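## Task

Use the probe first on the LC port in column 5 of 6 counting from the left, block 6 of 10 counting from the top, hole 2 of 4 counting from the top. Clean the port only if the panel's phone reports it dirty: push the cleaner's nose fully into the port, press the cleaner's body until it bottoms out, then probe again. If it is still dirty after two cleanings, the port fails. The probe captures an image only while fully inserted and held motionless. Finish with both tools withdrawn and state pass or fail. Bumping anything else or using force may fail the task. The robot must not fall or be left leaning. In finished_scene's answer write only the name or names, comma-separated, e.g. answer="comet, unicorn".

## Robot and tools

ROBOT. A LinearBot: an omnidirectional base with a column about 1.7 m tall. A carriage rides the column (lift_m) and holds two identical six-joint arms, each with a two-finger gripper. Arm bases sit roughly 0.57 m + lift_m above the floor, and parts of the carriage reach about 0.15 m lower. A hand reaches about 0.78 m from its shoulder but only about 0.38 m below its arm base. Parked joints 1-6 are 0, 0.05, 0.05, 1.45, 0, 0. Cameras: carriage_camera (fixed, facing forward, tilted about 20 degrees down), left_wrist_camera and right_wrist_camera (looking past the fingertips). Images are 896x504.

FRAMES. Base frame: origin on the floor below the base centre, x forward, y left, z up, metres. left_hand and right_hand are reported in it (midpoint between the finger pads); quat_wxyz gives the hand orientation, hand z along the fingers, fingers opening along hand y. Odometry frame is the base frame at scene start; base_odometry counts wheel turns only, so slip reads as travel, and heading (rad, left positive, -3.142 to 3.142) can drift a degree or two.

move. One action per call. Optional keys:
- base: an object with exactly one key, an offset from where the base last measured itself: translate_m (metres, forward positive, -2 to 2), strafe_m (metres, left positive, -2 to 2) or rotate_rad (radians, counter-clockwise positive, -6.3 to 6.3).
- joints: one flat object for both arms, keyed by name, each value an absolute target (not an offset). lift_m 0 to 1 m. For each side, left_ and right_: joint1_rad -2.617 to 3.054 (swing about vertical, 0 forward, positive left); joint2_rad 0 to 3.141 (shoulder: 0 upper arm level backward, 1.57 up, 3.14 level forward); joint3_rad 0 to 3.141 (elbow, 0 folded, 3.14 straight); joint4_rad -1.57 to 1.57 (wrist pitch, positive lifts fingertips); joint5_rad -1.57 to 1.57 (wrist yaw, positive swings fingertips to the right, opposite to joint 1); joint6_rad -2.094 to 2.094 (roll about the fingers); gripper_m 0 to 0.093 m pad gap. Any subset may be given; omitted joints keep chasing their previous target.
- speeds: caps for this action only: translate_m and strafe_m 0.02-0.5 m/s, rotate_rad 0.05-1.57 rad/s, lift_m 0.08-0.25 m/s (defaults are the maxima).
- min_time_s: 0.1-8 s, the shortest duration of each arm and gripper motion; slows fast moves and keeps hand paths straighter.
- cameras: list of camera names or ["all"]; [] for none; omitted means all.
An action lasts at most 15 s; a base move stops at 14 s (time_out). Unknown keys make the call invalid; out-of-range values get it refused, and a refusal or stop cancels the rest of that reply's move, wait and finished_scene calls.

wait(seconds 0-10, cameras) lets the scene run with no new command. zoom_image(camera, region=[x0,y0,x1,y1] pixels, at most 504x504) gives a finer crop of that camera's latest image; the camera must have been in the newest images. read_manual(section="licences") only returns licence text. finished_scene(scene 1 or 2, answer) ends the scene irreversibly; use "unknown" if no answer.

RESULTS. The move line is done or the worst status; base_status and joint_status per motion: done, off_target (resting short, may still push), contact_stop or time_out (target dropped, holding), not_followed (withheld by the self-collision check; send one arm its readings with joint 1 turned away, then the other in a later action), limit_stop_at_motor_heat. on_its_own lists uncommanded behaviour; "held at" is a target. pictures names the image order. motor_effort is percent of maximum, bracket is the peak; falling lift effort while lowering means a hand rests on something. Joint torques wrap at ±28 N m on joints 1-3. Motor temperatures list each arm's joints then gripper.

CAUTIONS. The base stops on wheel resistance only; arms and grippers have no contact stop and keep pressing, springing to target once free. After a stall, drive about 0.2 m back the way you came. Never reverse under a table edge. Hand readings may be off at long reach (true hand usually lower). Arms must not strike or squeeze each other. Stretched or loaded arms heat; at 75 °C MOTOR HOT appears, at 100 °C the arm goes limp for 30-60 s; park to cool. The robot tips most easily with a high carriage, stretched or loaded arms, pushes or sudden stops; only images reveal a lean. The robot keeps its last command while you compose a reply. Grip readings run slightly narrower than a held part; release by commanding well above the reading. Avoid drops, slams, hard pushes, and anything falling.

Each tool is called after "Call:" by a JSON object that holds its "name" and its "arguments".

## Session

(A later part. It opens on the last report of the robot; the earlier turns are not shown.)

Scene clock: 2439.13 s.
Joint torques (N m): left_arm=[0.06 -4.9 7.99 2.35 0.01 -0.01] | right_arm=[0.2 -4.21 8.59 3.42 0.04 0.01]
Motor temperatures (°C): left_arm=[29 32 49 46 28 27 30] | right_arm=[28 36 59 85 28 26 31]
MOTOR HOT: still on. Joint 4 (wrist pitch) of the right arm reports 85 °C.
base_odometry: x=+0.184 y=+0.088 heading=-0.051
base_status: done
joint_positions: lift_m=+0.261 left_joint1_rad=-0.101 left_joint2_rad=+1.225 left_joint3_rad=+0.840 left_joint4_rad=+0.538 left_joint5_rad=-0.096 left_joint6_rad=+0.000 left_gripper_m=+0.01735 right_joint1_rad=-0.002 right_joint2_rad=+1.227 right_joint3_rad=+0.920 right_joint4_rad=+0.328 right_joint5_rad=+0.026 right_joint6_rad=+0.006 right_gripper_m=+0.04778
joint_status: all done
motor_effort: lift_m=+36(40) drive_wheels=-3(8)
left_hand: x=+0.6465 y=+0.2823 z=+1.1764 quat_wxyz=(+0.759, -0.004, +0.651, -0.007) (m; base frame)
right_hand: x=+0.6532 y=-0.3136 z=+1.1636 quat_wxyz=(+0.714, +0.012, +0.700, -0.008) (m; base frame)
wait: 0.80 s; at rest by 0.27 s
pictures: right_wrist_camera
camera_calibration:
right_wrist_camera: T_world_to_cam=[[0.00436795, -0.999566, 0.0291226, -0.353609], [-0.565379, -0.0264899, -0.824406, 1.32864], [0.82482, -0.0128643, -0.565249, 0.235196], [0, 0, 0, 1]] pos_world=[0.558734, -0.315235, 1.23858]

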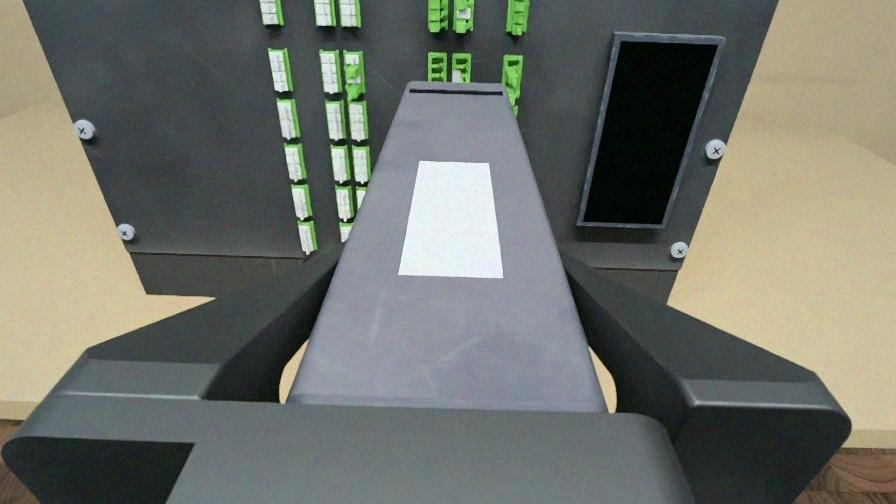

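Call:
{"name": "move", "arguments": {"base": {"strafe_m": -0.0015}, "joints": {"lift_m": 0.2612}, "speeds": {"lift_m": 0.08, "strafe_m": 0.02}, "cameras": []}}

Call:
{"name": "wait", "arguments": {"seconds": 1.0, "cameras": ["right_wrist_camera"]}}

Call:
{"name": "zoom_image", "arguments": {"camera": "right_wrist_camera", "region": [446, 56, 470, 80]}}

Scene clock: 2447.67 s.
Joint torques (N m): left_arm=[0.08 -4.83 8.02 2.34 0.03 -0.01] | right_arm=[0.18 -4.21 8.61 3.4 0.11 0.01]
Motor temperatures (°C): left_arm=[29 32 49 46 28 27 30] | right_arm=[28 36 59 85 28 26 31]
move: done
MOTOR HOT: still on. Joint 4 (wrist pitch) of the right arm reports 85 °C.
base_odometry: x=+0.183 y=+0.086 heading=-0.051
base_status: done
joint_positions: lift_m=+0.261 left_joint1_rad=-0.101 left_joint2_rad=+1.225 left_joint3_rad=+0.840 left_joint4_rad=+0.538 left_joint5_rad=-0.096 left_joint6_rad=+0.000 left_gripper_m=+0.01735 right_joint1_rad=-0.002 right_joint2_rad=+1.227 right_joint3_rad=+0.920 right_joint4_rad=+0.328 right_joint5_rad=+0.025 right_joint6_rad=+0.006 right_gripper_m=+0.04778
joint_status: all done
motor_effort: lift_m=+39(43) drive_wheels=-3(8)
left_hand: x=+0.6465 y=+0.2823 z=+1.1767 quat_wxyz=(+0.759, -0.004, +0.651, -0.007) (m; base frame)
right_hand: x=+0.6532 y=-0.3135 z=+1.1640 quat_wxyz=(+0.714, +0.012, +0.700, -0.007) (m; base frame)
pictures: none
No camera images: "cameras" was empty.

Scene clock: 2448.67 s.
Joint torques (N m): left_arm=[0.05 -4.89 8.02 2.35 0.02 -0.02] | right_arm=[0.18 -4.22 8.59 3.4 0.03 0.01]
Motor temperatures (°C): left_arm=[29 32 49 46 28 27 30] | right_arm=[28 36 59 85 28 26 31]
MOTOR HOT: still on. Joint 4 (wrist pitch) of the right arm reports 85 °C.
base_odometry: x=+0.183 y=+0.086 heading=-0.051
base_status: done
joint_positions: lift_m=+0.261 left_joint1_rad=-0.101 left_joint2_rad=+1.225 left_joint3_rad=+0.840 left_joint4_rad=+0.538 left_joint5_rad=-0.096 left_joint6_rad=+0.000 left_gripper_m=+0.01735 right_joint1_rad=-0.002 right_joint2_rad=+1.227 right_joint3_rad=+0.920 right_joint4_rad=+0.328 right_joint5_rad=+0.025 right_joint6_rad=+0.006 right_gripper_m=+0.04778
joint_status: all done
motor_effort: lift_m=+41(43) drive_wheels=-3(8)
left_hand: x=+0.6465 y=+0.2823 z=+1.1767 quat_wxyz=(+0.759, -0.004, +0.651, -0.007) (m; base frame)
right_hand: x=+0.6532 y=-0.3135 z=+1.1640 quat_wxyz=(+0.714, +0.012, +0.700, -0.007) (m; base frame)
wait: 1.00 s; at rest by 0.27 s
pictures: right_wrist_camera
camera_calibration:
right_wrist_camera: T_world_to_cam=[[0.00481144, -0.999566, 0.0290665, -0.353794], [-0.565369, -0.0266944, -0.824406, 1.32882], [0.824824, -0.0124667, -0.565252, 0.23549], [0, 0, 0, 1]] pos_world=[0.558736, -0.315233, 1.23888]

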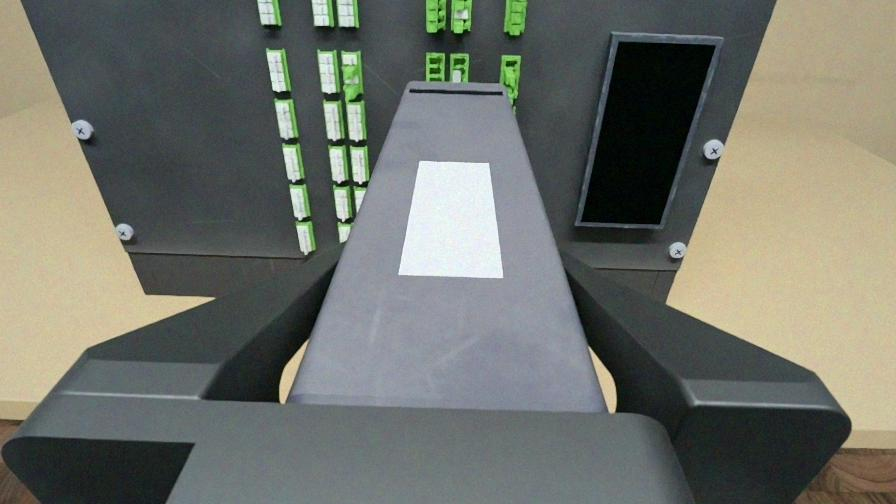

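Scaled by 21.000 from the camera's 896x504 image, which has a finer 1280x720 frame.

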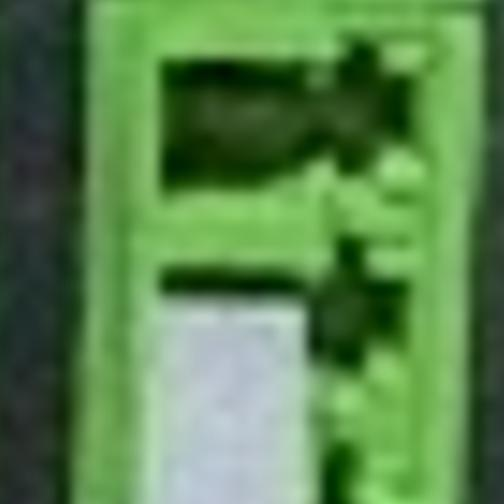

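Call:
{"name": "move", "arguments": {"base": {"translate_m": 0.002}, "speeds": {"translate_m": 0.02}, "cameras": []}}

Call:
{"name": "wait", "arguments": {"seconds": 0.8, "cameras": ["right_wrist_camera"]}}

Call:
{"name": "zoom_image", "arguments": {"camera": "right_wrist_camera", "region": [446, 56, 470, 80]}}

Scene clock: 2455.20 s.
Joint torques (N m): left_arm=[0.09 -4.93 7.97 2.34 0.02 -0.02] | right_arm=[0.21 -4.38 8.57 3.37 0.03 0]
Motor temperatures (°C): left_arm=[29 32 49 46 28 27 30] | right_arm=[28 36 59 85 28 26 31]
move: done
MOTOR HOT: still on. Joint 4 (wrist pitch) of the right arm reports 85 °C.
base_odometry: x=+0.185 y=+0.086 heading=-0.050
base_status: done
joint_positions: lift_m=+0.261 left_joint1_rad=-0.101 left_joint2_rad=+1.225 left_joint3_rad=+0.840 left_joint4_rad=+0.538 left_joint5_rad=-0.096 left_joint6_rad=+0.000 left_gripper_m=+0.01735 right_joint1_rad=-0.002 right_joint2_rad=+1.229 right_joint3_rad=+0.920 right_joint4_rad=+0.329 right_joint5_rad=+0.025 right_joint6_rad=+0.006 right_gripper_m=+0.04778
joint_status: not commanded
motor_effort: lift_m=+35(43) drive_wheels=-4(9)
left_hand: x=+0.6465 y=+0.2823 z=+1.1767 quat_wxyz=(+0.759, -0.004, +0.651, -0.007) (m; base frame)
right_hand: x=+0.6535 y=-0.3135 z=+1.1636 quat_wxyz=(+0.714, +0.012, +0.700, -0.007) (m; base frame)
pictures: none
No camera images: "cameras" was empty.

Scene clock: 2456.00 s.
Joint torques (N m): left_arm=[0.09 -4.88 7.98 2.34 0.01 -0.02] | right_arm=[0.18 -4.37 8.62 3.4 0.03 0.01]
Motor temperatures (°C): left_arm=[29 32 49 46 28 27 30] | right_arm=[28 36 59 85 28 26 31]
MOTOR HOT: still on. Joint 4 (wrist pitch) of the right arm reports 85 °C.
base_odometry: x=+0.185 y=+0.086 heading=-0.050
base_status: done
joint_positions: lift_m=+0.261 left_joint1_rad=-0.101 left_joint2_rad=+1.225 left_joint3_rad=+0.840 left_joint4_rad=+0.538 left_joint5_rad=-0.096 left_joint6_rad=+0.000 left_gripper_m=+0.01735 right_joint1_rad=-0.002 right_joint2_rad=+1.229 right_joint3_rad=+0.920 right_joint4_rad=+0.328 right_joint5_rad=+0.025 right_joint6_rad=+0.006 right_gripper_m=+0.04778
joint_status: not commanded
motor_effort: lift_m=+45(43) drive_wheels=+3(9)
left_hand: x=+0.6465 y=+0.2823 z=+1.1767 quat_wxyz=(+0.759, -0.004, +0.651, -0.007) (m; base frame)
right_hand: x=+0.6535 y=-0.3135 z=+1.1635 quat_wxyz=(+0.714, +0.012, +0.700, -0.007) (m; base frame)
wait: 0.80 s; at rest by 0.27 s
pictures: right_wrist_camera
camera_calibration:
right_wrist_camera: T_world_to_cam=[[0.00483509, -0.999566, 0.029061, -0.353794], [-0.566078, -0.0266925, -0.82392, 1.32859], [0.824338, -0.012467, -0.565961, 0.236138], [0, 0, 0, 1]] pos_world=[0.559136, -0.315233, 1.23858]

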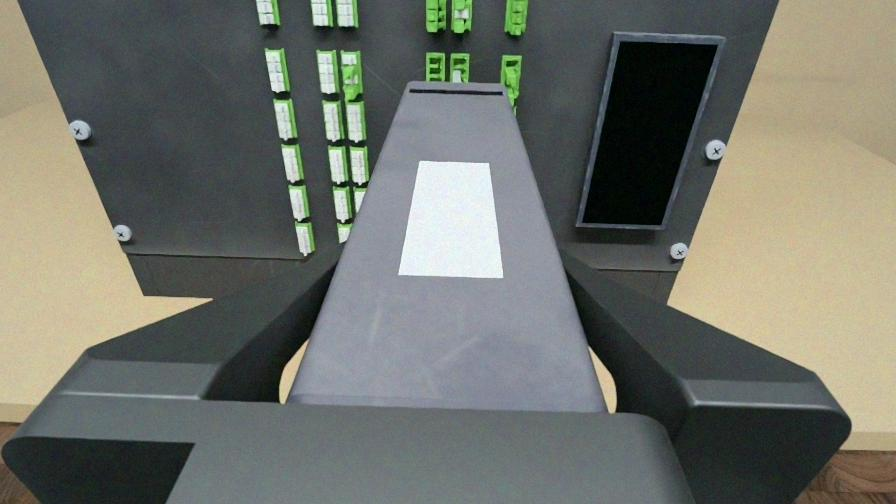

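Scaled by 21.000 from the camera's 896x504 image, which has a finer 1280x720 frame.

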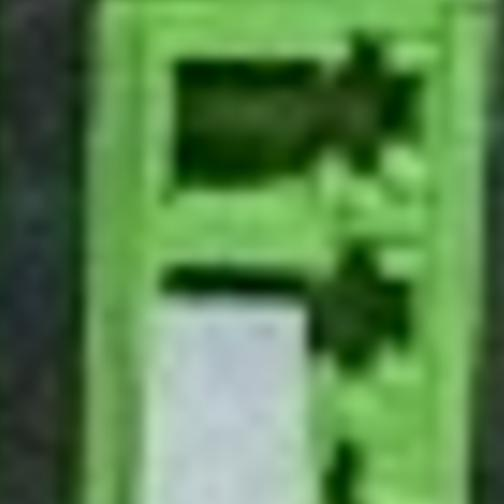

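Call:
{"name": "move", "arguments": {"joints": {"lift_m": 0.2621}, "speeds": {"lift_m": 0.08}, "cameras": []}}

Call:
{"name": "wait", "arguments": {"seconds": 0.5, "cameras": ["right_wrist_camera"]}}

Call:
{"name": "zoom_image", "arguments": {"camera": "right_wrist_camera", "region": [446, 56, 470, 80]}}

Scene clock: 2461.10 s.
Joint torques (N m): left_arm=[0.08 -4.94 7.99 2.34 0.02 -0.01] | right_arm=[0.2 -4.41 8.59 3.39 0.03 0.02]
Motor temperatures (°C): left_arm=[29 32 49 46 28 27 30] | right_arm=[28 36 59 85 28 26 31]
move: done
MOTOR HOT: still on. Joint 4 (wrist pitch) of the right arm reports 85 °C.
base_odometry: x=+0.185 y=+0.086 heading=-0.050
base_status: not commanded
joint_positions: lift_m=+0.262 left_joint1_rad=-0.101 left_joint2_rad=+1.225 left_joint3_rad=+0.840 left_joint4_rad=+0.538 left_joint5_rad=-0.096 left_joint6_rad=+0.000 left_gripper_m=+0.01735 right_joint1_rad=-0.002 right_joint2_rad=+1.229 right_joint3_rad=+0.920 right_joint4_rad=+0.329 right_joint5_rad=+0.025 right_joint6_rad=+0.006 right_gripper_m=+0.04778
joint_status: all done
motor_effort: lift_m=+37(44) drive_wheels=-4(4)
left_hand: x=+0.6465 y=+0.2823 z=+1.1776 quat_wxyz=(+0.759, -0.004, +0.651, -0.007) (m; base frame)
right_hand: x=+0.6535 y=-0.3135 z=+1.1646 quat_wxyz=(+0.714, +0.012, +0.700, -0.007) (m; base frame)
pictures: none
No camera images: "cameras" was empty.

Scene clock: 2461.60 s.
Joint torques (N m): left_arm=[0.08 -4.92 7.98 2.35 0.01 -0.02] | right_arm=[0.18 -4.37 8.57 3.39 0.03 0.01]
Motor temperatures (°C): left_arm=[29 32 49 46 28 27 30] | right_arm=[28 36 59 85 28 26 31]
MOTOR HOT: still on. Joint 4 (wrist pitch) of the right arm reports 85 °C.
base_odometry: x=+0.185 y=+0.086 heading=-0.050
base_status: not commanded
joint_positions: lift_m=+0.262 left_joint1_rad=-0.101 left_joint2_rad=+1.225 left_joint3_rad=+0.840 left_joint4_rad=+0.538 left_joint5_rad=-0.096 left_joint6_rad=+0.000 left_gripper_m=+0.01735 right_joint1_rad=-0.002 right_joint2_rad=+1.229 right_joint3_rad=+0.920 right_joint4_rad=+0.329 right_joint5_rad=+0.025 right_joint6_rad=+0.006 right_gripper_m=+0.04778
joint_status: all done
motor_effort: lift_m=+42(44) drive_wheels=+3(4)
left_hand: x=+0.6465 y=+0.2823 z=+1.1776 quat_wxyz=(+0.759, -0.004, +0.651, -0.007) (m; base frame)
right_hand: x=+0.6535 y=-0.3135 z=+1.1646 quat_wxyz=(+0.714, +0.012, +0.700, -0.007) (m; base frame)
wait: 0.50 s; at rest by 0.27 s
pictures: right_wrist_camera
camera_calibration:
right_wrist_camera: T_world_to_cam=[[0.00481144, -0.999566, 0.0290665, -0.353816], [-0.565369, -0.0266944, -0.824406, 1.32956], [0.824824, -0.0124667, -0.565252, 0.235639], [0, 0, 0, 1]] pos_world=[0.559036, -0.315233, 1.23958]

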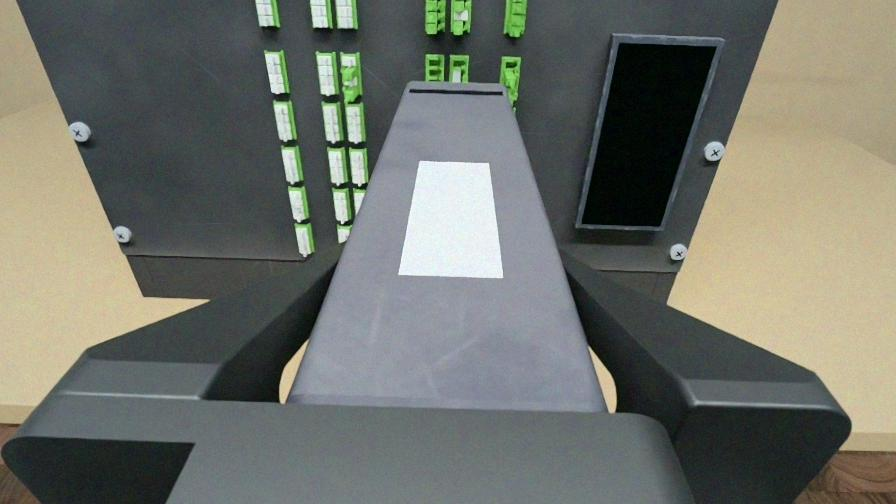

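Scaled by 21.000 from the camera's 896x504 image, which has a finer 1280x720 frame.

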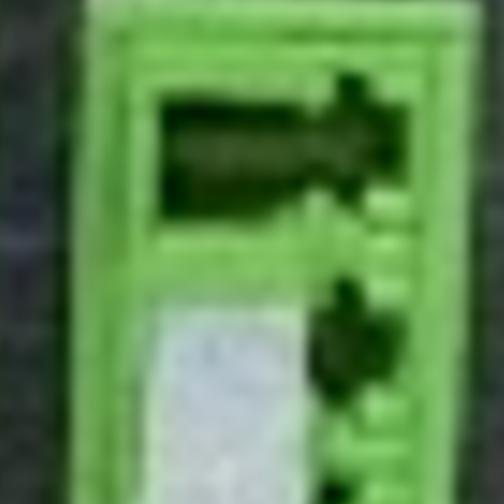

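Call:
{"name": "move", "arguments": {"base": {"translate_m": 0.002}, "speeds": {"translate_m": 0.02}, "cameras": []}}

Call:
{"name": "wait", "arguments": {"seconds": 0.5, "cameras": ["right_wrist_camera"]}}

Call:
{"name": "zoom_image", "arguments": {"camera": "right_wrist_camera", "region": [446, 56, 470, 80]}}

Scene clock: 2473.67 s.
Joint torques (N m): left_arm=[0.09 -4.98 7.87 2.36 0.05 -0.01] | right_arm=[0.18 -4.08 8.61 3.43 0.02 0.01]
Motor temperatures (°C): left_arm=[29 32 49 46 28 27 30] | right_arm=[28 36 59 85 28 26 31]
move: done
MOTOR HOT: still on. Joint 4 (wrist pitch) of the right arm reports 85 °C.
base_odometry: x=+0.187 y=+0.086 heading=-0.050
base_status: done
joint_positions: lift_m=+0.262 left_joint1_rad=-0.101 left_joint2_rad=+1.225 left_joint3_rad=+0.840 left_joint4_rad=+0.538 left_joint5_rad=-0.096 left_joint6_rad=+0.000 left_gripper_m=+0.01735 right_joint1_rad=-0.002 right_joint2_rad=+1.226 right_joint3_rad=+0.920 right_joint4_rad=+0.327 right_joint5_rad=+0.025 right_joint6_rad=+0.006 right_gripper_m=+0.04778
joint_status: not commanded
motor_effort: lift_m=+42(44) drive_wheels=+3(10)
left_hand: x=+0.6465 y=+0.2823 z=+1.1776 quat_wxyz=(+0.759, -0.004, +0.651, -0.007) (m; base frame)
right_hand: x=+0.6528 y=-0.3135 z=+1.1653 quat_wxyz=(+0.714, +0.012, +0.700, -0.007) (m; base frame)
pictures: none
No camera images: "cameras" was empty.

Scene clock: 2474.17 s.
Joint torques (N m): left_arm=[0.02 -4.85 7.95 2.36 0.01 -0.02] | right_arm=[0.18 -4.11 8.61 3.42 0.02 0.01]
Motor temperatures (°C): left_arm=[29 32 49 46 28 27 30] | right_arm=[28 36 59 85 28 26 31]
MOTOR HOT: still on. Joint 4 (wrist pitch) of the right arm reports 85 °C.
base_odometry: x=+0.187 y=+0.086 heading=-0.050
base_status: done
joint_positions: lift_m=+0.262 left_joint1_rad=-0.101 left_joint2_rad=+1.225 left_joint3_rad=+0.840 left_joint4_rad=+0.538 left_joint5_rad=-0.096 left_joint6_rad=+0.000 left_gripper_m=+0.01735 right_joint1_rad=-0.002 right_joint2_rad=+1.226 right_joint3_rad=+0.920 right_joint4_rad=+0.327 right_joint5_rad=+0.025 right_joint6_rad=+0.006 right_gripper_m=+0.04778
joint_status: not commanded
motor_effort: lift_m=+41(44) drive_wheels=+3(10)
left_hand: x=+0.6465 y=+0.2823 z=+1.1776 quat_wxyz=(+0.759, -0.004, +0.651, -0.007) (m; base frame)
right_hand: x=+0.6528 y=-0.3135 z=+1.1653 quat_wxyz=(+0.714, +0.012, +0.700, -0.007) (m; base frame)
wait: 0.50 s; at rest by 0.27 s
pictures: right_wrist_camera
camera_calibration:
right_wrist_camera: T_world_to_cam=[[0.00479048, -0.999566, 0.02907, -0.353822], [-0.564774, -0.0266944, -0.824814, 1.32978], [0.825231, -0.0124667, -0.564657, 0.235675], [0, 0, 0, 1]] pos_world=[0.558235, -0.315233, 1.24018]

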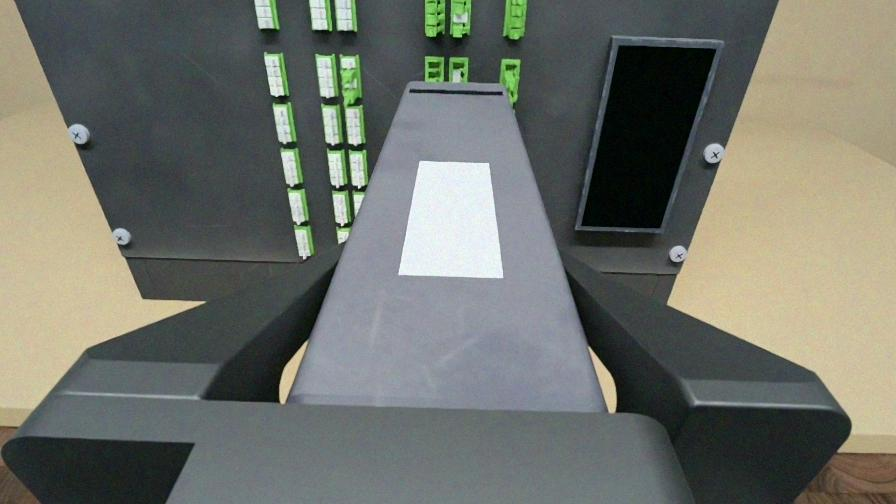

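Scaled by 21.000 from the camera's 896x504 image, which has a finer 1280x720 frame.

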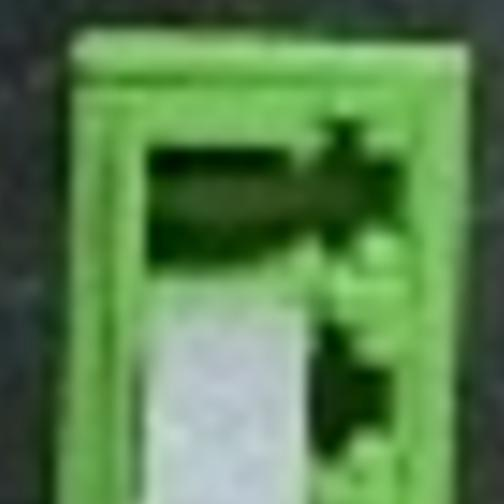

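Call:
{"name": "move", "arguments": {"base": {"translate_m": -0.003}, "speeds": {"translate_m": 0.02}, "cameras": []}}

Call:
{"name": "wait", "arguments": {"seconds": 0.5, "cameras": ["right_wrist_camera"]}}

Call:
{"name": "zoom_image", "arguments": {"camera": "right_wrist_camera", "region": [446, 56, 470, 80]}}

Scene clock: 2480.50 s.
Joint torques (N m): left_arm=[0.05 -4.94 8.01 2.4 0.01 -0.02] | right_arm=[0.18 -4.08 8.61 3.36 0.02 0.01]
Motor temperatures (°C): left_arm=[29 32 49 46 28 27 30] | right_arm=[28 36 59 85 28 26 31]
move: done
MOTOR HOT: still on. Joint 4 (wrist pitch) of the right arm reports 85 °C.
base_odometry: x=+0.184 y=+0.086 heading=-0.050
base_status: done
joint_positions: lift_m=+0.262 left_joint1_rad=-0.101 left_joint2_rad=+1.225 left_joint3_rad=+0.840 left_joint4_rad=+0.537 left_joint5_rad=-0.096 left_joint6_rad=+0.000 left_gripper_m=+0.01735 right_joint1_rad=-0.002 right_joint2_rad=+1.226 right_joint3_rad=+0.920 right_joint4_rad=+0.327 right_joint5_rad=+0.025 right_joint6_rad=+0.006 right_gripper_m=+0.04778
joint_status: not commanded
motor_effort: lift_m=+41(43) drive_wheels=+1(8)
left_hand: x=+0.6466 y=+0.2823 z=+1.1774 quat_wxyz=(+0.758, -0.004, +0.652, -0.007) (m; base frame)
right_hand: x=+0.6528 y=-0.3135 z=+1.1654 quat_wxyz=(+0.715, +0.012, +0.699, -0.007) (m; base frame)
pictures: none
No camera images: "cameras" was empty.

Scene clock: 2481.00 s.
Joint torques (N m): left_arm=[0.06 -4.89 7.99 2.36 0.02 -0.01] | right_arm=[0.18 -4.1 8.59 3.42 0.03 0.01]
Motor temperatures (°C): left_arm=[29 32 49 46 28 27 30] | right_arm=[28 36 59 85 28 26 31]
MOTOR HOT: still on. Joint 4 (wrist pitch) of the right arm reports 85 °C.
base_odometry: x=+0.184 y=+0.086 heading=-0.050
base_status: done
joint_positions: lift_m=+0.262 left_joint1_rad=-0.101 left_joint2_rad=+1.225 left_joint3_rad=+0.840 left_joint4_rad=+0.537 left_joint5_rad=-0.096 left_joint6_rad=+0.000 left_gripper_m=+0.01735 right_joint1_rad=-0.002 right_joint2_rad=+1.226 right_joint3_rad=+0.920 right_joint4_rad=+0.327 right_joint5_rad=+0.025 right_joint6_rad=+0.006 right_gripper_m=+0.04778
joint_status: not commanded
motor_effort: lift_m=+39(43) drive_wheels=+1(8)
left_hand: x=+0.6466 y=+0.2823 z=+1.1774 quat_wxyz=(+0.758, -0.004, +0.652, -0.007) (m; base frame)
right_hand: x=+0.6528 y=-0.3135 z=+1.1654 quat_wxyz=(+0.715, +0.012, +0.699, -0.007) (m; base frame)
wait: 0.50 s; at rest by 0.27 s
pictures: right_wrist_camera
camera_calibration:
right_wrist_camera: T_world_to_cam=[[0.00477975, -0.999566, 0.0290713, -0.353821], [-0.564477, -0.026694, -0.825017, 1.32995], [0.825435, -0.0124667, -0.564359, 0.235249], [0, 0, 0, 1]] pos_world=[0.558235, -0.315233, 1.24028]

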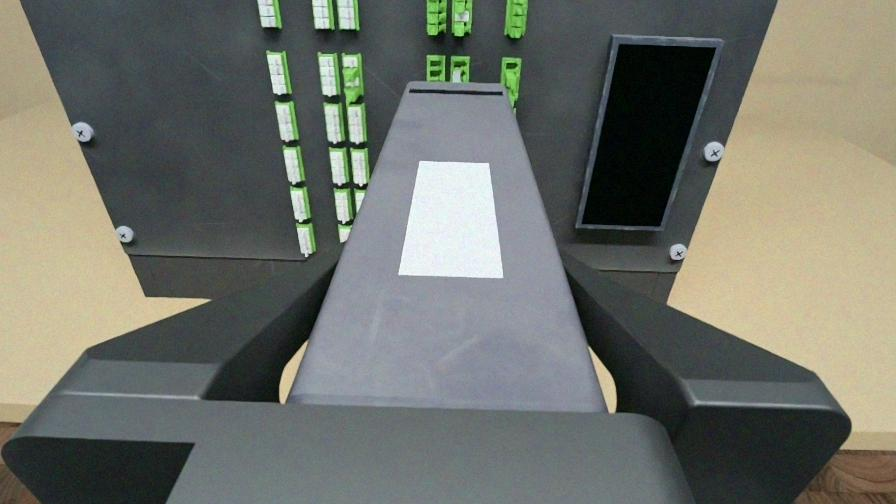

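Scaled by 21.000 from the camera's 896x504 image, which has a finer 1280x720 frame.

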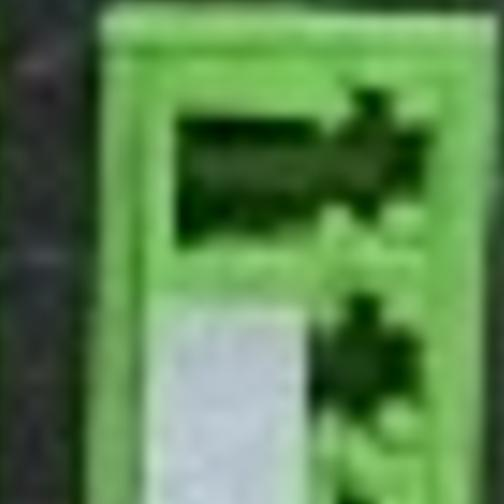

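Call:
{"name": "move", "arguments": {"joints": {"lift_m": 0.2607}, "speeds": {"lift_m": 0.08}, "cameras": []}}

Call:
{"name": "move", "arguments": {"base": {"translate_m": 0.0015}, "speeds": {"translate_m": 0.02}, "cameras": []}}

Call:
{"name": "wait", "arguments": {"seconds": 0.5, "cameras": ["right_wrist_camera"]}}

Call:
{"name": "zoom_image", "arguments": {"camera": "right_wrist_camera", "region": [446, 56, 470, 80]}}

Scene clock: 2486.60 s.
Joint torques (N m): left_arm=[0.09 -4.83 8.05 2.35 0.02 -0.01] | right_arm=[0.17 -4.1 8.58 3.42 0.04 0]
Motor temperatures (°C): left_arm=[29 32 49 46 28 27 30] | right_arm=[28 36 59 85 28 26 31]
move: done
MOTOR HOT: still on. Joint 4 (wrist pitch) of the right arm reports 85 °C.
base_odometry: x=+0.184 y=+0.086 heading=-0.050
base_status: not commanded
joint_positions: lift_m=+0.261 left_joint1_rad=-0.101 left_joint2_rad=+1.225 left_joint3_rad=+0.840 left_joint4_rad=+0.537 left_joint5_rad=-0.096 left_joint6_rad=+0.000 left_gripper_m=+0.01735 right_joint1_rad=-0.002 right_joint2_rad=+1.226 right_joint3_rad=+0.920 right_joint4_rad=+0.327 right_joint5_rad=+0.025 right_joint6_rad=+0.006 right_gripper_m=+0.04778
joint_status: all done
motor_effort: lift_m=+31(35) drive_wheels=+1(1)
left_hand: x=+0.6465 y=+0.2823 z=+1.1767 quat_wxyz=(+0.759, -0.004, +0.652, -0.007) (m; base frame)
right_hand: x=+0.6528 y=-0.3135 z=+1.1646 quat_wxyz=(+0.715, +0.012, +0.699, -0.007) (m; base frame)
pictures: none
No camera images: "cameras" was empty.

Scene clock: 2487.27 s.
Joint torques (N m): left_arm=[-0.02 -4.78 7.99 2.33 0.03 -0.01] | right_arm=[0.17 -4.29 8.61 3.37 0.02 0]
Motor temperatures (°C): left_arm=[29 32 49 46 28 27 30] | right_arm=[28 36 59 85 28 26 31]
move: done
MOTOR HOT: still on. Joint 4 (wrist pitch) of the right arm reports 85 °C.
base_odometry: x=+0.186 y=+0.086 heading=-0.050
base_status: done
joint_positions: lift_m=+0.261 left_joint1_rad=-0.101 left_joint2_rad=+1.225 left_joint3_rad=+0.840 left_joint4_rad=+0.537 left_joint5_rad=-0.096 left_joint6_rad=+0.000 left_gripper_m=+0.01735 right_joint1_rad=-0.002 right_joint2_rad=+1.228 right_joint3_rad=+0.920 right_joint4_rad=+0.327 right_joint5_rad=+0.025 right_joint6_rad=+0.006 right_gripper_m=+0.04778
joint_status: not commanded
motor_effort: lift_m=+37(37) drive_wheels=+0(8)
left_hand: x=+0.6465 y=+0.2823 z=+1.1767 quat_wxyz=(+0.759, -0.004, +0.652, -0.007) (m; base frame)
right_hand: x=+0.6533 y=-0.3135 z=+1.1638 quat_wxyz=(+0.714, +0.012, +0.700, -0.007) (m; base frame)
pictures: none
No camera images: "cameras" was empty.

Scene clock: 2487.77 s.
Joint torques (N m): left_arm=[0.06 -4.77 7.98 2.35 0.02 -0.01] | right_arm=[0.2 -4.23 8.55 3.41 0.04 0]
Motor temperatures (°C): left_arm=[29 32 49 46 28 27 30] | right_arm=[28 36 59 85 28 26 31]
MOTOR HOT: still on. Joint 4 (wrist pitch) of the right arm reports 85 °C.
base_odometry: x=+0.186 y=+0.086 heading=-0.050
base_status: done
joint_positions: lift_m=+0.261 left_joint1_rad=-0.101 left_joint2_rad=+1.225 left_joint3_rad=+0.840 left_joint4_rad=+0.537 left_joint5_rad=-0.096 left_joint6_rad=+0.000 left_gripper_m=+0.01735 right_joint1_rad=-0.002 right_joint2_rad=+1.228 right_joint3_rad=+0.920 right_joint4_rad=+0.327 right_joint5_rad=+0.025 right_joint6_rad=+0.006 right_gripper_m=+0.04778
joint_status: not commanded
motor_effort: lift_m=+34(37) drive_wheels=+0(8)
left_hand: x=+0.6465 y=+0.2823 z=+1.1767 quat_wxyz=(+0.759, -0.004, +0.652, -0.007) (m; base frame)
right_hand: x=+0.6533 y=-0.3135 z=+1.1638 quat_wxyz=(+0.714, +0.012, +0.700, -0.007) (m; base frame)
wait: 0.50 s; at rest by 0.27 s
pictures: right_wrist_camera
camera_calibration:
right_wrist_camera: T_world_to_cam=[[0.00483509, -0.999566, 0.029061, -0.353798], [-0.566078, -0.0266925, -0.82392, 1.32858], [0.824338, -0.012467, -0.565961, 0.236499], [0, 0, 0, 1]] pos_world=[0.558836, -0.315233, 1.23878]

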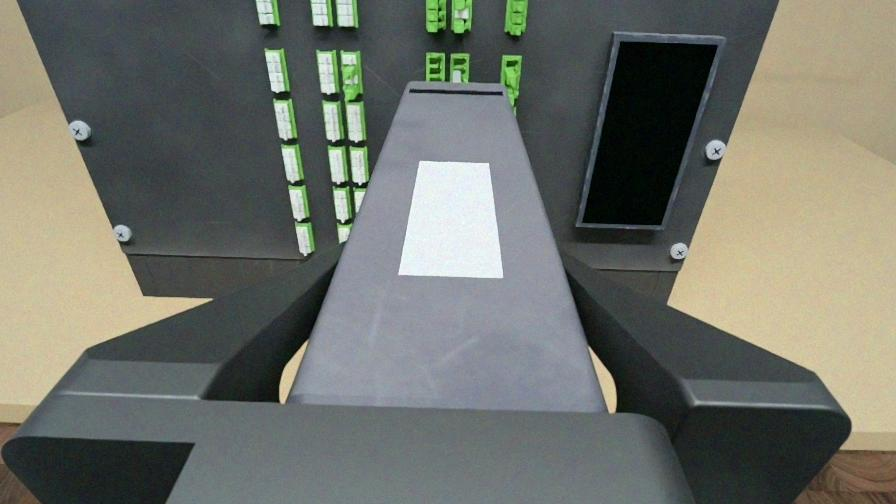

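Scaled by 21.000 from the camera's 896x504 image, which has a finer 1280x720 frame.

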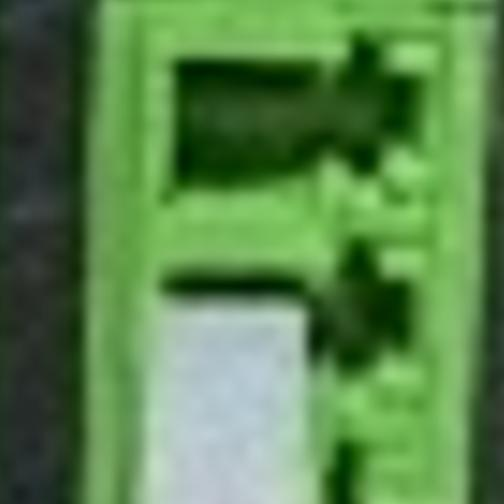

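Call:
{"name": "move", "arguments": {"joints": {"lift_m": 0.2617, "right_joint2_rad": 1.220}, "speeds": {"lift_m": 0.08}, "cameras": []}}

Call:
{"name": "wait", "arguments": {"seconds": 0.8, "cameras": ["right_wrist_camera"]}}

Call:
{"name": "zoom_image", "arguments": {"camera": "right_wrist_camera", "region": [446, 56, 470, 80]}}

Scene clock: 2498.77 s.
Joint torques (N m): left_arm=[0.12 -4.83 7.95 2.35 0.02 -0.02] | right_arm=[0.18 -4.67 8.59 3.43 0.02 0]
Motor temperatures (°C): left_arm=[29 32 49 46 28 27 30] | right_arm=[28 36 59 86 28 26 31]
move: done
MOTOR HOT: still on. Joint 4 (wrist pitch) of the right arm reports 86 °C.
base_odometry: x=+0.186 y=+0.086 heading=-0.050
base_status: not commanded
joint_positions: lift_m=+0.261 left_joint1_rad=-0.101 left_joint2_rad=+1.225 left_joint3_rad=+0.840 left_joint4_rad=+0.538 left_joint5_rad=-0.096 left_joint6_rad=+0.000 left_gripper_m=+0.01735 right_joint1_rad=-0.002 right_joint2_rad=+1.228 right_joint3_rad=+0.920 right_joint4_rad=+0.327 right_joint5_rad=+0.025 right_joint6_rad=+0.006 right_gripper_m=+0.04778
joint_status: all done
motor_effort: lift_m=+40(42) drive_wheels=+0(1)
left_hand: x=+0.6465 y=+0.2823 z=+1.1773 quat_wxyz=(+0.759, -0.004, +0.651, -0.007) (m; base frame)
right_hand: x=+0.6533 y=-0.3135 z=+1.1643 quat_wxyz=(+0.714, +0.012, +0.700, -0.007) (m; base frame)
pictures: none
No camera images: "cameras" was empty.

Scene clock: 2499.57 s.
Joint torques (N m): left_arm=[0.06 -4.9 7.99 2.34 0.02 -0.01] | right_arm=[0.2 -4.67 8.58 3.43 0.03 0]
Motor temperatures (°C): left_arm=[29 32 49 46 28 27 30] | right_arm=[28 36 59 86 28 26 31]
MOTOR HOT: still on. Joint 4 (wrist pitch) of the right arm reports 86 °C.
base_odometry: x=+0.186 y=+0.086 heading=-0.050
base_status: not commanded
joint_positions: lift_m=+0.261 left_joint1_rad=-0.101 left_joint2_rad=+1.225 left_joint3_rad=+0.840 left_joint4_rad=+0.538 left_joint5_rad=-0.096 left_joint6_rad=+0.000 left_gripper_m=+0.01735 right_joint1_rad=-0.002 right_joint2_rad=+1.228 right_joint3_rad=+0.920 right_joint4_rad=+0.327 right_joint5_rad=+0.025 right_joint6_rad=+0.006 right_gripper_m=+0.04778
joint_status: all done
motor_effort: lift_m=+36(42) drive_wheels=+0(1)
left_hand: x=+0.6465 y=+0.2823 z=+1.1773 quat_wxyz=(+0.759, -0.004, +0.651, -0.007) (m; base frame)
right_hand: x=+0.6533 y=-0.3135 z=+1.1643 quat_wxyz=(+0.714, +0.012, +0.700, -0.007) (m; base frame)
wait: 0.80 s; at rest by 0.27 s
pictures: right_wrist_camera
camera_calibration:
right_wrist_camera: T_world_to_cam=[[0.00483509, -0.999566, 0.029061, -0.353815], [-0.566078, -0.0266925, -0.82392, 1.32908], [0.824338, -0.012467, -0.565961, 0.236838], [0, 0, 0, 1]] pos_world=[0.558836, -0.315233, 1.23938]

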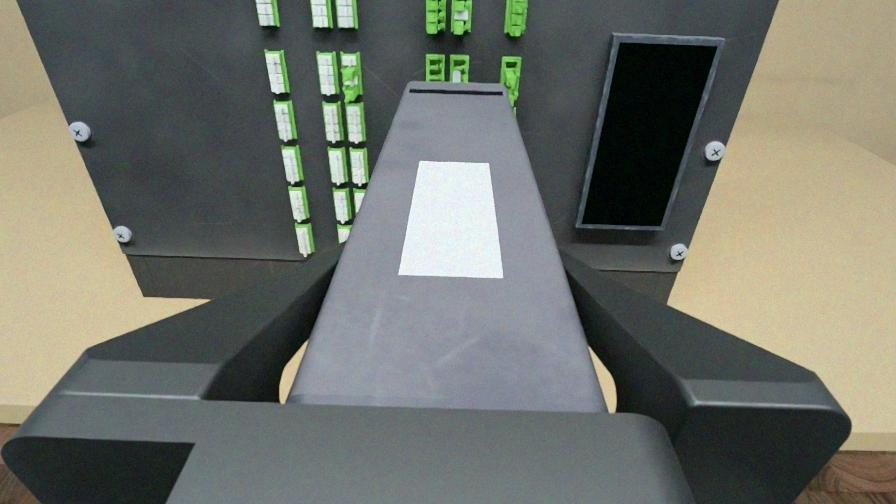

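Scaled by 21.000 from the camera's 896x504 image, which has a finer 1280x720 frame.

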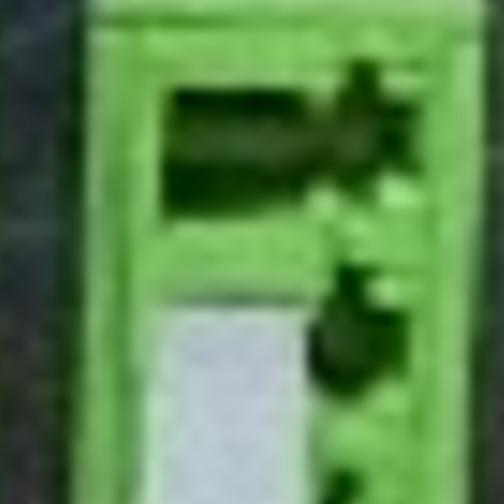

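Call:
{"name": "move", "arguments": {"base": {"translate_m": 0.002}, "speeds": {"translate_m": 0.02}, "cameras": []}}

Call:
{"name": "wait", "arguments": {"seconds": 0.5, "cameras": ["right_wrist_camera"]}}

Call:
{"name": "zoom_image", "arguments": {"camera": "right_wrist_camera", "region": [446, 56, 470, 80]}}

Scene clock: 2503.33 s.
Joint torques (N m): left_arm=[0.1 -4.98 7.9 2.32 0 -0.01] | right_arm=[0.23 -4.38 8.58 3.44 0.03 0.01]
Motor temperatures (°C): left_arm=[29 32 49 46 28 27 30] | right_arm=[28 36 59 86 28 26 31]
move: done
MOTOR HOT: still on. Joint 4 (wrist pitch) of the right arm reports 86 °C.
base_odometry: x=+0.188 y=+0.086 heading=-0.050
base_status: done
joint_positions: lift_m=+0.261 left_joint1_rad=-0.101 left_joint2_rad=+1.225 left_joint3_rad=+0.840 left_joint4_rad=+0.537 left_joint5_rad=-0.096 left_joint6_rad=+0.000 left_gripper_m=+0.01735 right_joint1_rad=-0.002 right_joint2_rad=+1.223 right_joint3_rad=+0.920 right_joint4_rad=+0.325 right_joint5_rad=+0.025 right_joint6_rad=+0.006 right_gripper_m=+0.04778
joint_status: not commanded
motor_effort: lift_m=+39(42) drive_wheels=+3(8)
left_hand: x=+0.6465 y=+0.2823 z=+1.1772 quat_wxyz=(+0.759, -0.004, +0.652, -0.007) (m; base frame)
right_hand: x=+0.6523 y=-0.3135 z=+1.1655 quat_wxyz=(+0.715, +0.012, +0.699, -0.007) (m; base frame)
pictures: none
No camera images: "cameras" was empty.

Scene clock: 2503.83 s.
Joint torques (N m): left_arm=[0.09 -4.85 7.95 2.39 0.03 -0.02] | right_arm=[0.2 -4.33 8.58 3.44 0.04 0]
Motor temperatures (°C): left_arm=[29 32 49 46 28 27 30] | right_arm=[28 36 59 86 28 26 31]
MOTOR HOT: still on. Joint 4 (wrist pitch) of the right arm reports 86 °C.
base_odometry: x=+0.188 y=+0.086 heading=-0.050
base_status: done
joint_positions: lift_m=+0.261 left_joint1_rad=-0.101 left_joint2_rad=+1.225 left_joint3_rad=+0.840 left_joint4_rad=+0.537 left_joint5_rad=-0.096 left_joint6_rad=+0.000 left_gripper_m=+0.01735 right_joint1_rad=-0.002 right_joint2_rad=+1.223 right_joint3_rad=+0.920 right_joint4_rad=+0.325 right_joint5_rad=+0.025 right_joint6_rad=+0.006 right_gripper_m=+0.04778
joint_status: not commanded
motor_effort: lift_m=+37(42) drive_wheels=+3(8)
left_hand: x=+0.6465 y=+0.2823 z=+1.1772 quat_wxyz=(+0.759, -0.004, +0.652, -0.007) (m; base frame)
right_hand: x=+0.6523 y=-0.3135 z=+1.1655 quat_wxyz=(+0.715, +0.012, +0.699, -0.007) (m; base frame)
wait: 0.50 s; at rest by 0.27 s
pictures: right_wrist_camera
camera_calibration:
right_wrist_camera: T_world_to_cam=[[0.00477975, -0.999566, 0.0290713, -0.353821], [-0.564477, -0.026694, -0.825017, 1.32975], [0.825435, -0.0124667, -0.564359, 0.235719], [0, 0, 0, 1]] pos_world=[0.557735, -0.315233, 1.24038]

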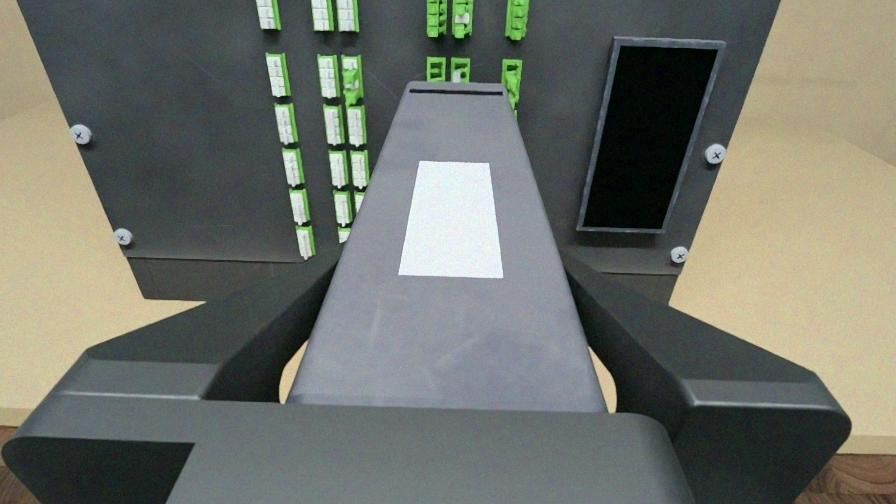

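Scaled by 21.000 from the camera's 896x504 image, which has a finer 1280x720 frame.

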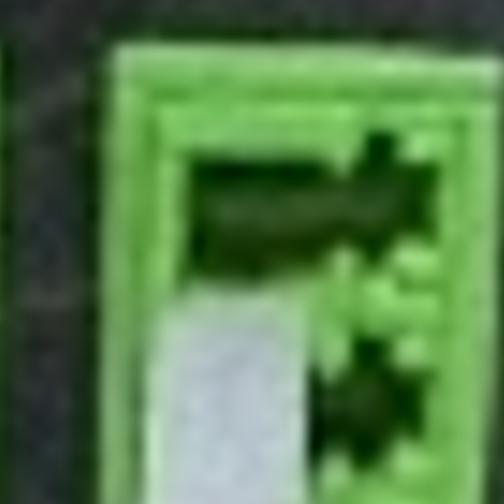

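Call:
{"name": "move", "arguments": {"base": {"translate_m": -0.003}, "speeds": {"translate_m": 0.02}, "cameras": []}}

Call:
{"name": "wait", "arguments": {"seconds": 1.5, "cameras": ["right_wrist_camera"]}}

Call:
{"name": "zoom_image", "arguments": {"camera": "right_wrist_camera", "region": [446, 56, 470, 80]}}

Scene clock: 2523.73 s.
Joint torques (N m): left_arm=[0.12 -4.94 7.98 2.36 0.01 -0.02] | right_arm=[0.23 -4.34 8.55 3.37 0.03 0.01]
Motor temperatures (°C): left_arm=[29 32 49 46 28 27 30] | right_arm=[28 35 59 87 28 26 31]
move: done
MOTOR HOT: still on. Joint 4 (wrist pitch) of the right arm reports 87 °C.
base_odometry: x=+0.185 y=+0.086 heading=-0.050
base_status: done
joint_positions: lift_m=+0.261 left_joint1_rad=-0.101 left_joint2_rad=+1.225 left_joint3_rad=+0.840 left_joint4_rad=+0.537 left_joint5_rad=-0.096 left_joint6_rad=+0.000 left_gripper_m=+0.01735 right_joint1_rad=-0.002 right_joint2_rad=+1.223 right_joint3_rad=+0.920 right_joint4_rad=+0.327 right_joint5_rad=+0.025 right_joint6_rad=+0.006 right_gripper_m=+0.04778
joint_status: not commanded
motor_effort: lift_m=+38(41) drive_wheels=+1(9)
left_hand: x=+0.6466 y=+0.2823 z=+1.1771 quat_wxyz=(+0.758, -0.004, +0.652, -0.007) (m; base frame)
right_hand: x=+0.6523 y=-0.3135 z=+1.1661 quat_wxyz=(+0.715, +0.012, +0.699, -0.007) (m; base frame)
pictures: none
No camera images: "cameras" was empty.

Scene clock: 2525.23 s.
Joint torques (N m): left_arm=[0.05 -4.9 7.99 2.36 0.02 -0.01] | right_arm=[0.2 -4.31 8.58 3.42 0.03 0.01]
Motor temperatures (°C): left_arm=[29 32 49 46 28 27 30] | right_arm=[28 35 59 87 28 26 31]
MOTOR HOT: still on. Joint 4 (wrist pitch) of the right arm reports 87 °C.
base_odometry: x=+0.185 y=+0.086 heading=-0.050
base_status: done
joint_positions: lift_m=+0.261 left_joint1_rad=-0.101 left_joint2_rad=+1.225 left_joint3_rad=+0.840 left_joint4_rad=+0.537 left_joint5_rad=-0.096 left_joint6_rad=+0.000 left_gripper_m=+0.01735 right_joint1_rad=-0.002 right_joint2_rad=+1.223 right_joint3_rad=+0.920 right_joint4_rad=+0.327 right_joint5_rad=+0.025 right_joint6_rad=+0.006 right_gripper_m=+0.04778
joint_status: not commanded
motor_effort: lift_m=+39(41) drive_wheels=+1(9)
left_hand: x=+0.6466 y=+0.2823 z=+1.1771 quat_wxyz=(+0.758, -0.004, +0.652, -0.007) (m; base frame)
right_hand: x=+0.6523 y=-0.3135 z=+1.1661 quat_wxyz=(+0.715, +0.012, +0.699, -0.007) (m; base frame)
wait: 1.50 s; at rest by 0.27 s
pictures: right_wrist_camera
camera_calibration:
right_wrist_camera: T_world_to_cam=[[0.00471294, -0.999566, 0.0290817, -0.353805], [-0.562576, -0.0266936, -0.826314, 1.33044], [0.826732, -0.0124663, -0.562458, 0.232978], [0, 0, 0, 1]] pos_world=[0.557533, -0.315233, 1.24069]

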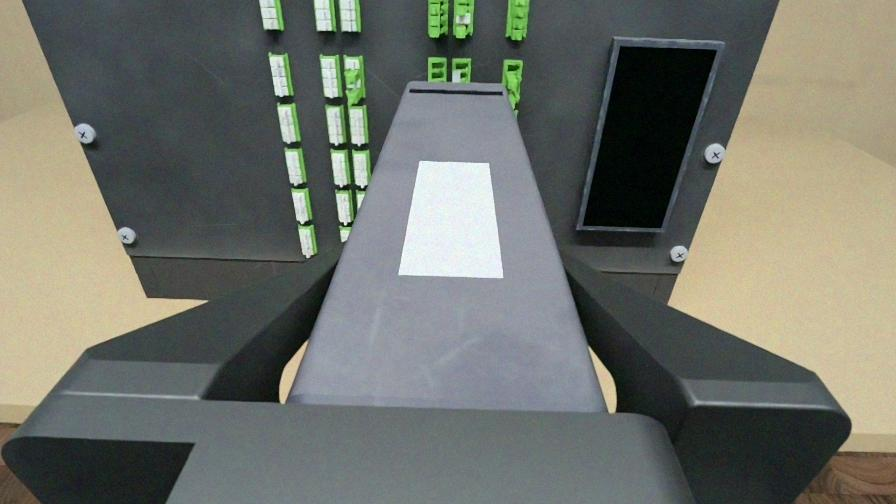

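Scaled by 21.000 from the camera's 896x504 image, which has a finer 1280x720 frame.

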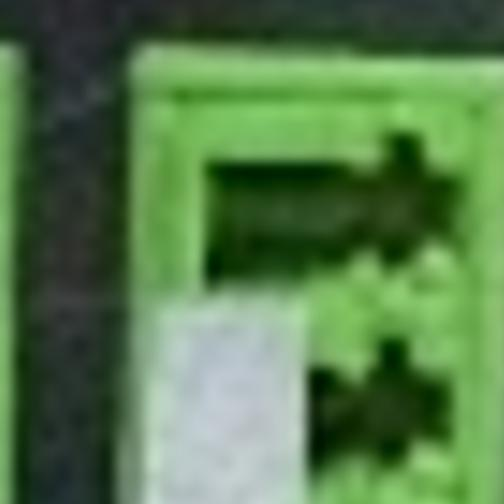

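Call:
{"name": "move", "arguments": {"base": {"strafe_m": -0.002}, "joints": {"lift_m": 0.2591}, "speeds": {"lift_m": 0.08, "strafe_m": 0.02}, "cameras": []}}

Call:
{"name": "wait", "arguments": {"seconds": 1.5, "cameras": ["right_wrist_camera"]}}

Call:
{"name": "zoom_image", "arguments": {"camera": "right_wrist_camera", "region": [446, 56, 470, 80]}}

Scene clock: 2539.97 s.
Joint torques (N m): left_arm=[-0.03 -4.89 8.1 2.4 0 -0.01] | right_arm=[0.2 -4.31 8.54 3.41 0 0.01]
Motor temperatures (°C): left_arm=[29 32 49 46 28 27 30] | right_arm=[28 35 59 86 28 26 31]
move: done
MOTOR HOT: still on. Joint 4 (wrist pitch) of the right arm reports 86 °C.
base_odometry: x=+0.185 y=+0.085 heading=-0.050
base_status: done
joint_positions: lift_m=+0.259 left_joint1_rad=-0.101 left_joint2_rad=+1.225 left_joint3_rad=+0.840 left_joint4_rad=+0.536 left_joint5_rad=-0.096 left_joint6_rad=+0.000 left_gripper_m=+0.01735 right_joint1_rad=-0.002 right_joint2_rad=+1.223 right_joint3_rad=+0.920 right_joint4_rad=+0.327 right_joint5_rad=+0.028 right_joint6_rad=+0.006 right_gripper_m=+0.04778
joint_status: all done
motor_effort: lift_m=+36(36) drive_wheels=-4(6)
left_hand: x=+0.6466 y=+0.2823 z=+1.1747 quat_wxyz=(+0.758, -0.004, +0.652, -0.007) (m; base frame)
right_hand: x=+0.6523 y=-0.3139 z=+1.1638 quat_wxyz=(+0.715, +0.013, +0.699, -0.008) (m; base frame)
pictures: none
No camera images: "cameras" was empty.

Scene clock: 2541.47 s.
Joint torques (N m): left_arm=[0.09 -4.9 7.99 2.38 0.03 -0.02] | right_arm=[0.23 -4.34 8.57 3.42 0 0]
Motor temperatures (°C): left_arm=[29 32 49 46 28 27 30] | right_arm=[28 35 59 86 28 26 31]
MOTOR HOT: still on. Joint 4 (wrist pitch) of the right arm reports 86 °C.
base_odometry: x=+0.185 y=+0.085 heading=-0.050
base_status: done
joint_positions: lift_m=+0.259 left_joint1_rad=-0.101 left_joint2_rad=+1.225 left_joint3_rad=+0.840 left_joint4_rad=+0.536 left_joint5_rad=-0.096 left_joint6_rad=+0.000 left_gripper_m=+0.01735 right_joint1_rad=-0.002 right_joint2_rad=+1.223 right_joint3_rad=+0.920 right_joint4_rad=+0.327 right_joint5_rad=+0.028 right_joint6_rad=+0.006 right_gripper_m=+0.04778
joint_status: all done
motor_effort: lift_m=+31(36) drive_wheels=-3(6)
left_hand: x=+0.6466 y=+0.2823 z=+1.1747 quat_wxyz=(+0.758, -0.004, +0.652, -0.007) (m; base frame)
right_hand: x=+0.6523 y=-0.3139 z=+1.1638 quat_wxyz=(+0.715, +0.013, +0.699, -0.008) (m; base frame)
wait: 1.50 s; at rest by 0.27 s
pictures: right_wrist_camera
camera_calibration:
right_wrist_camera: T_world_to_cam=[[0.00242273, -0.999575, 0.0290491, -0.352636], [-0.562964, -0.0253719, -0.826092, 1.32897], [0.826478, -0.0143522, -0.562786, 0.231698], [0, 0, 0, 1]] pos_world=[0.557523, -0.315443, 1.23849]

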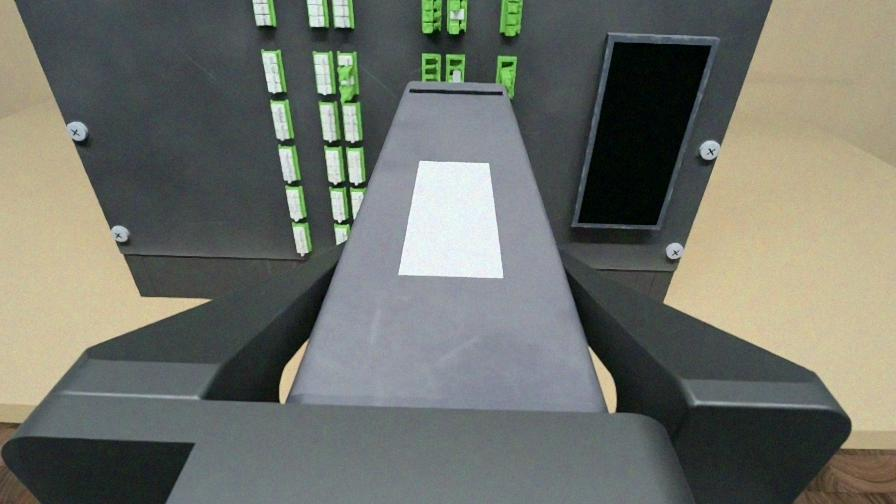

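Scaled by 21.000 from the camera's 896x504 image, which has a finer 1280x720 frame.

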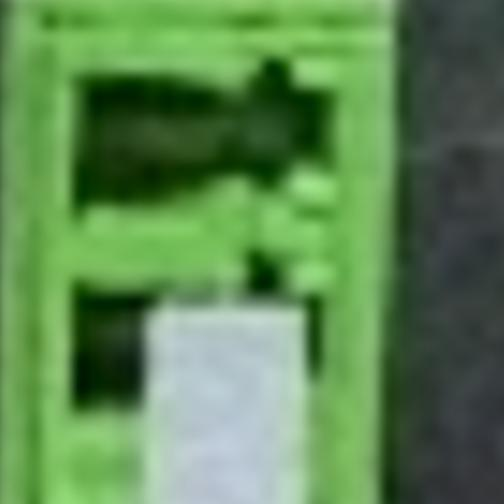

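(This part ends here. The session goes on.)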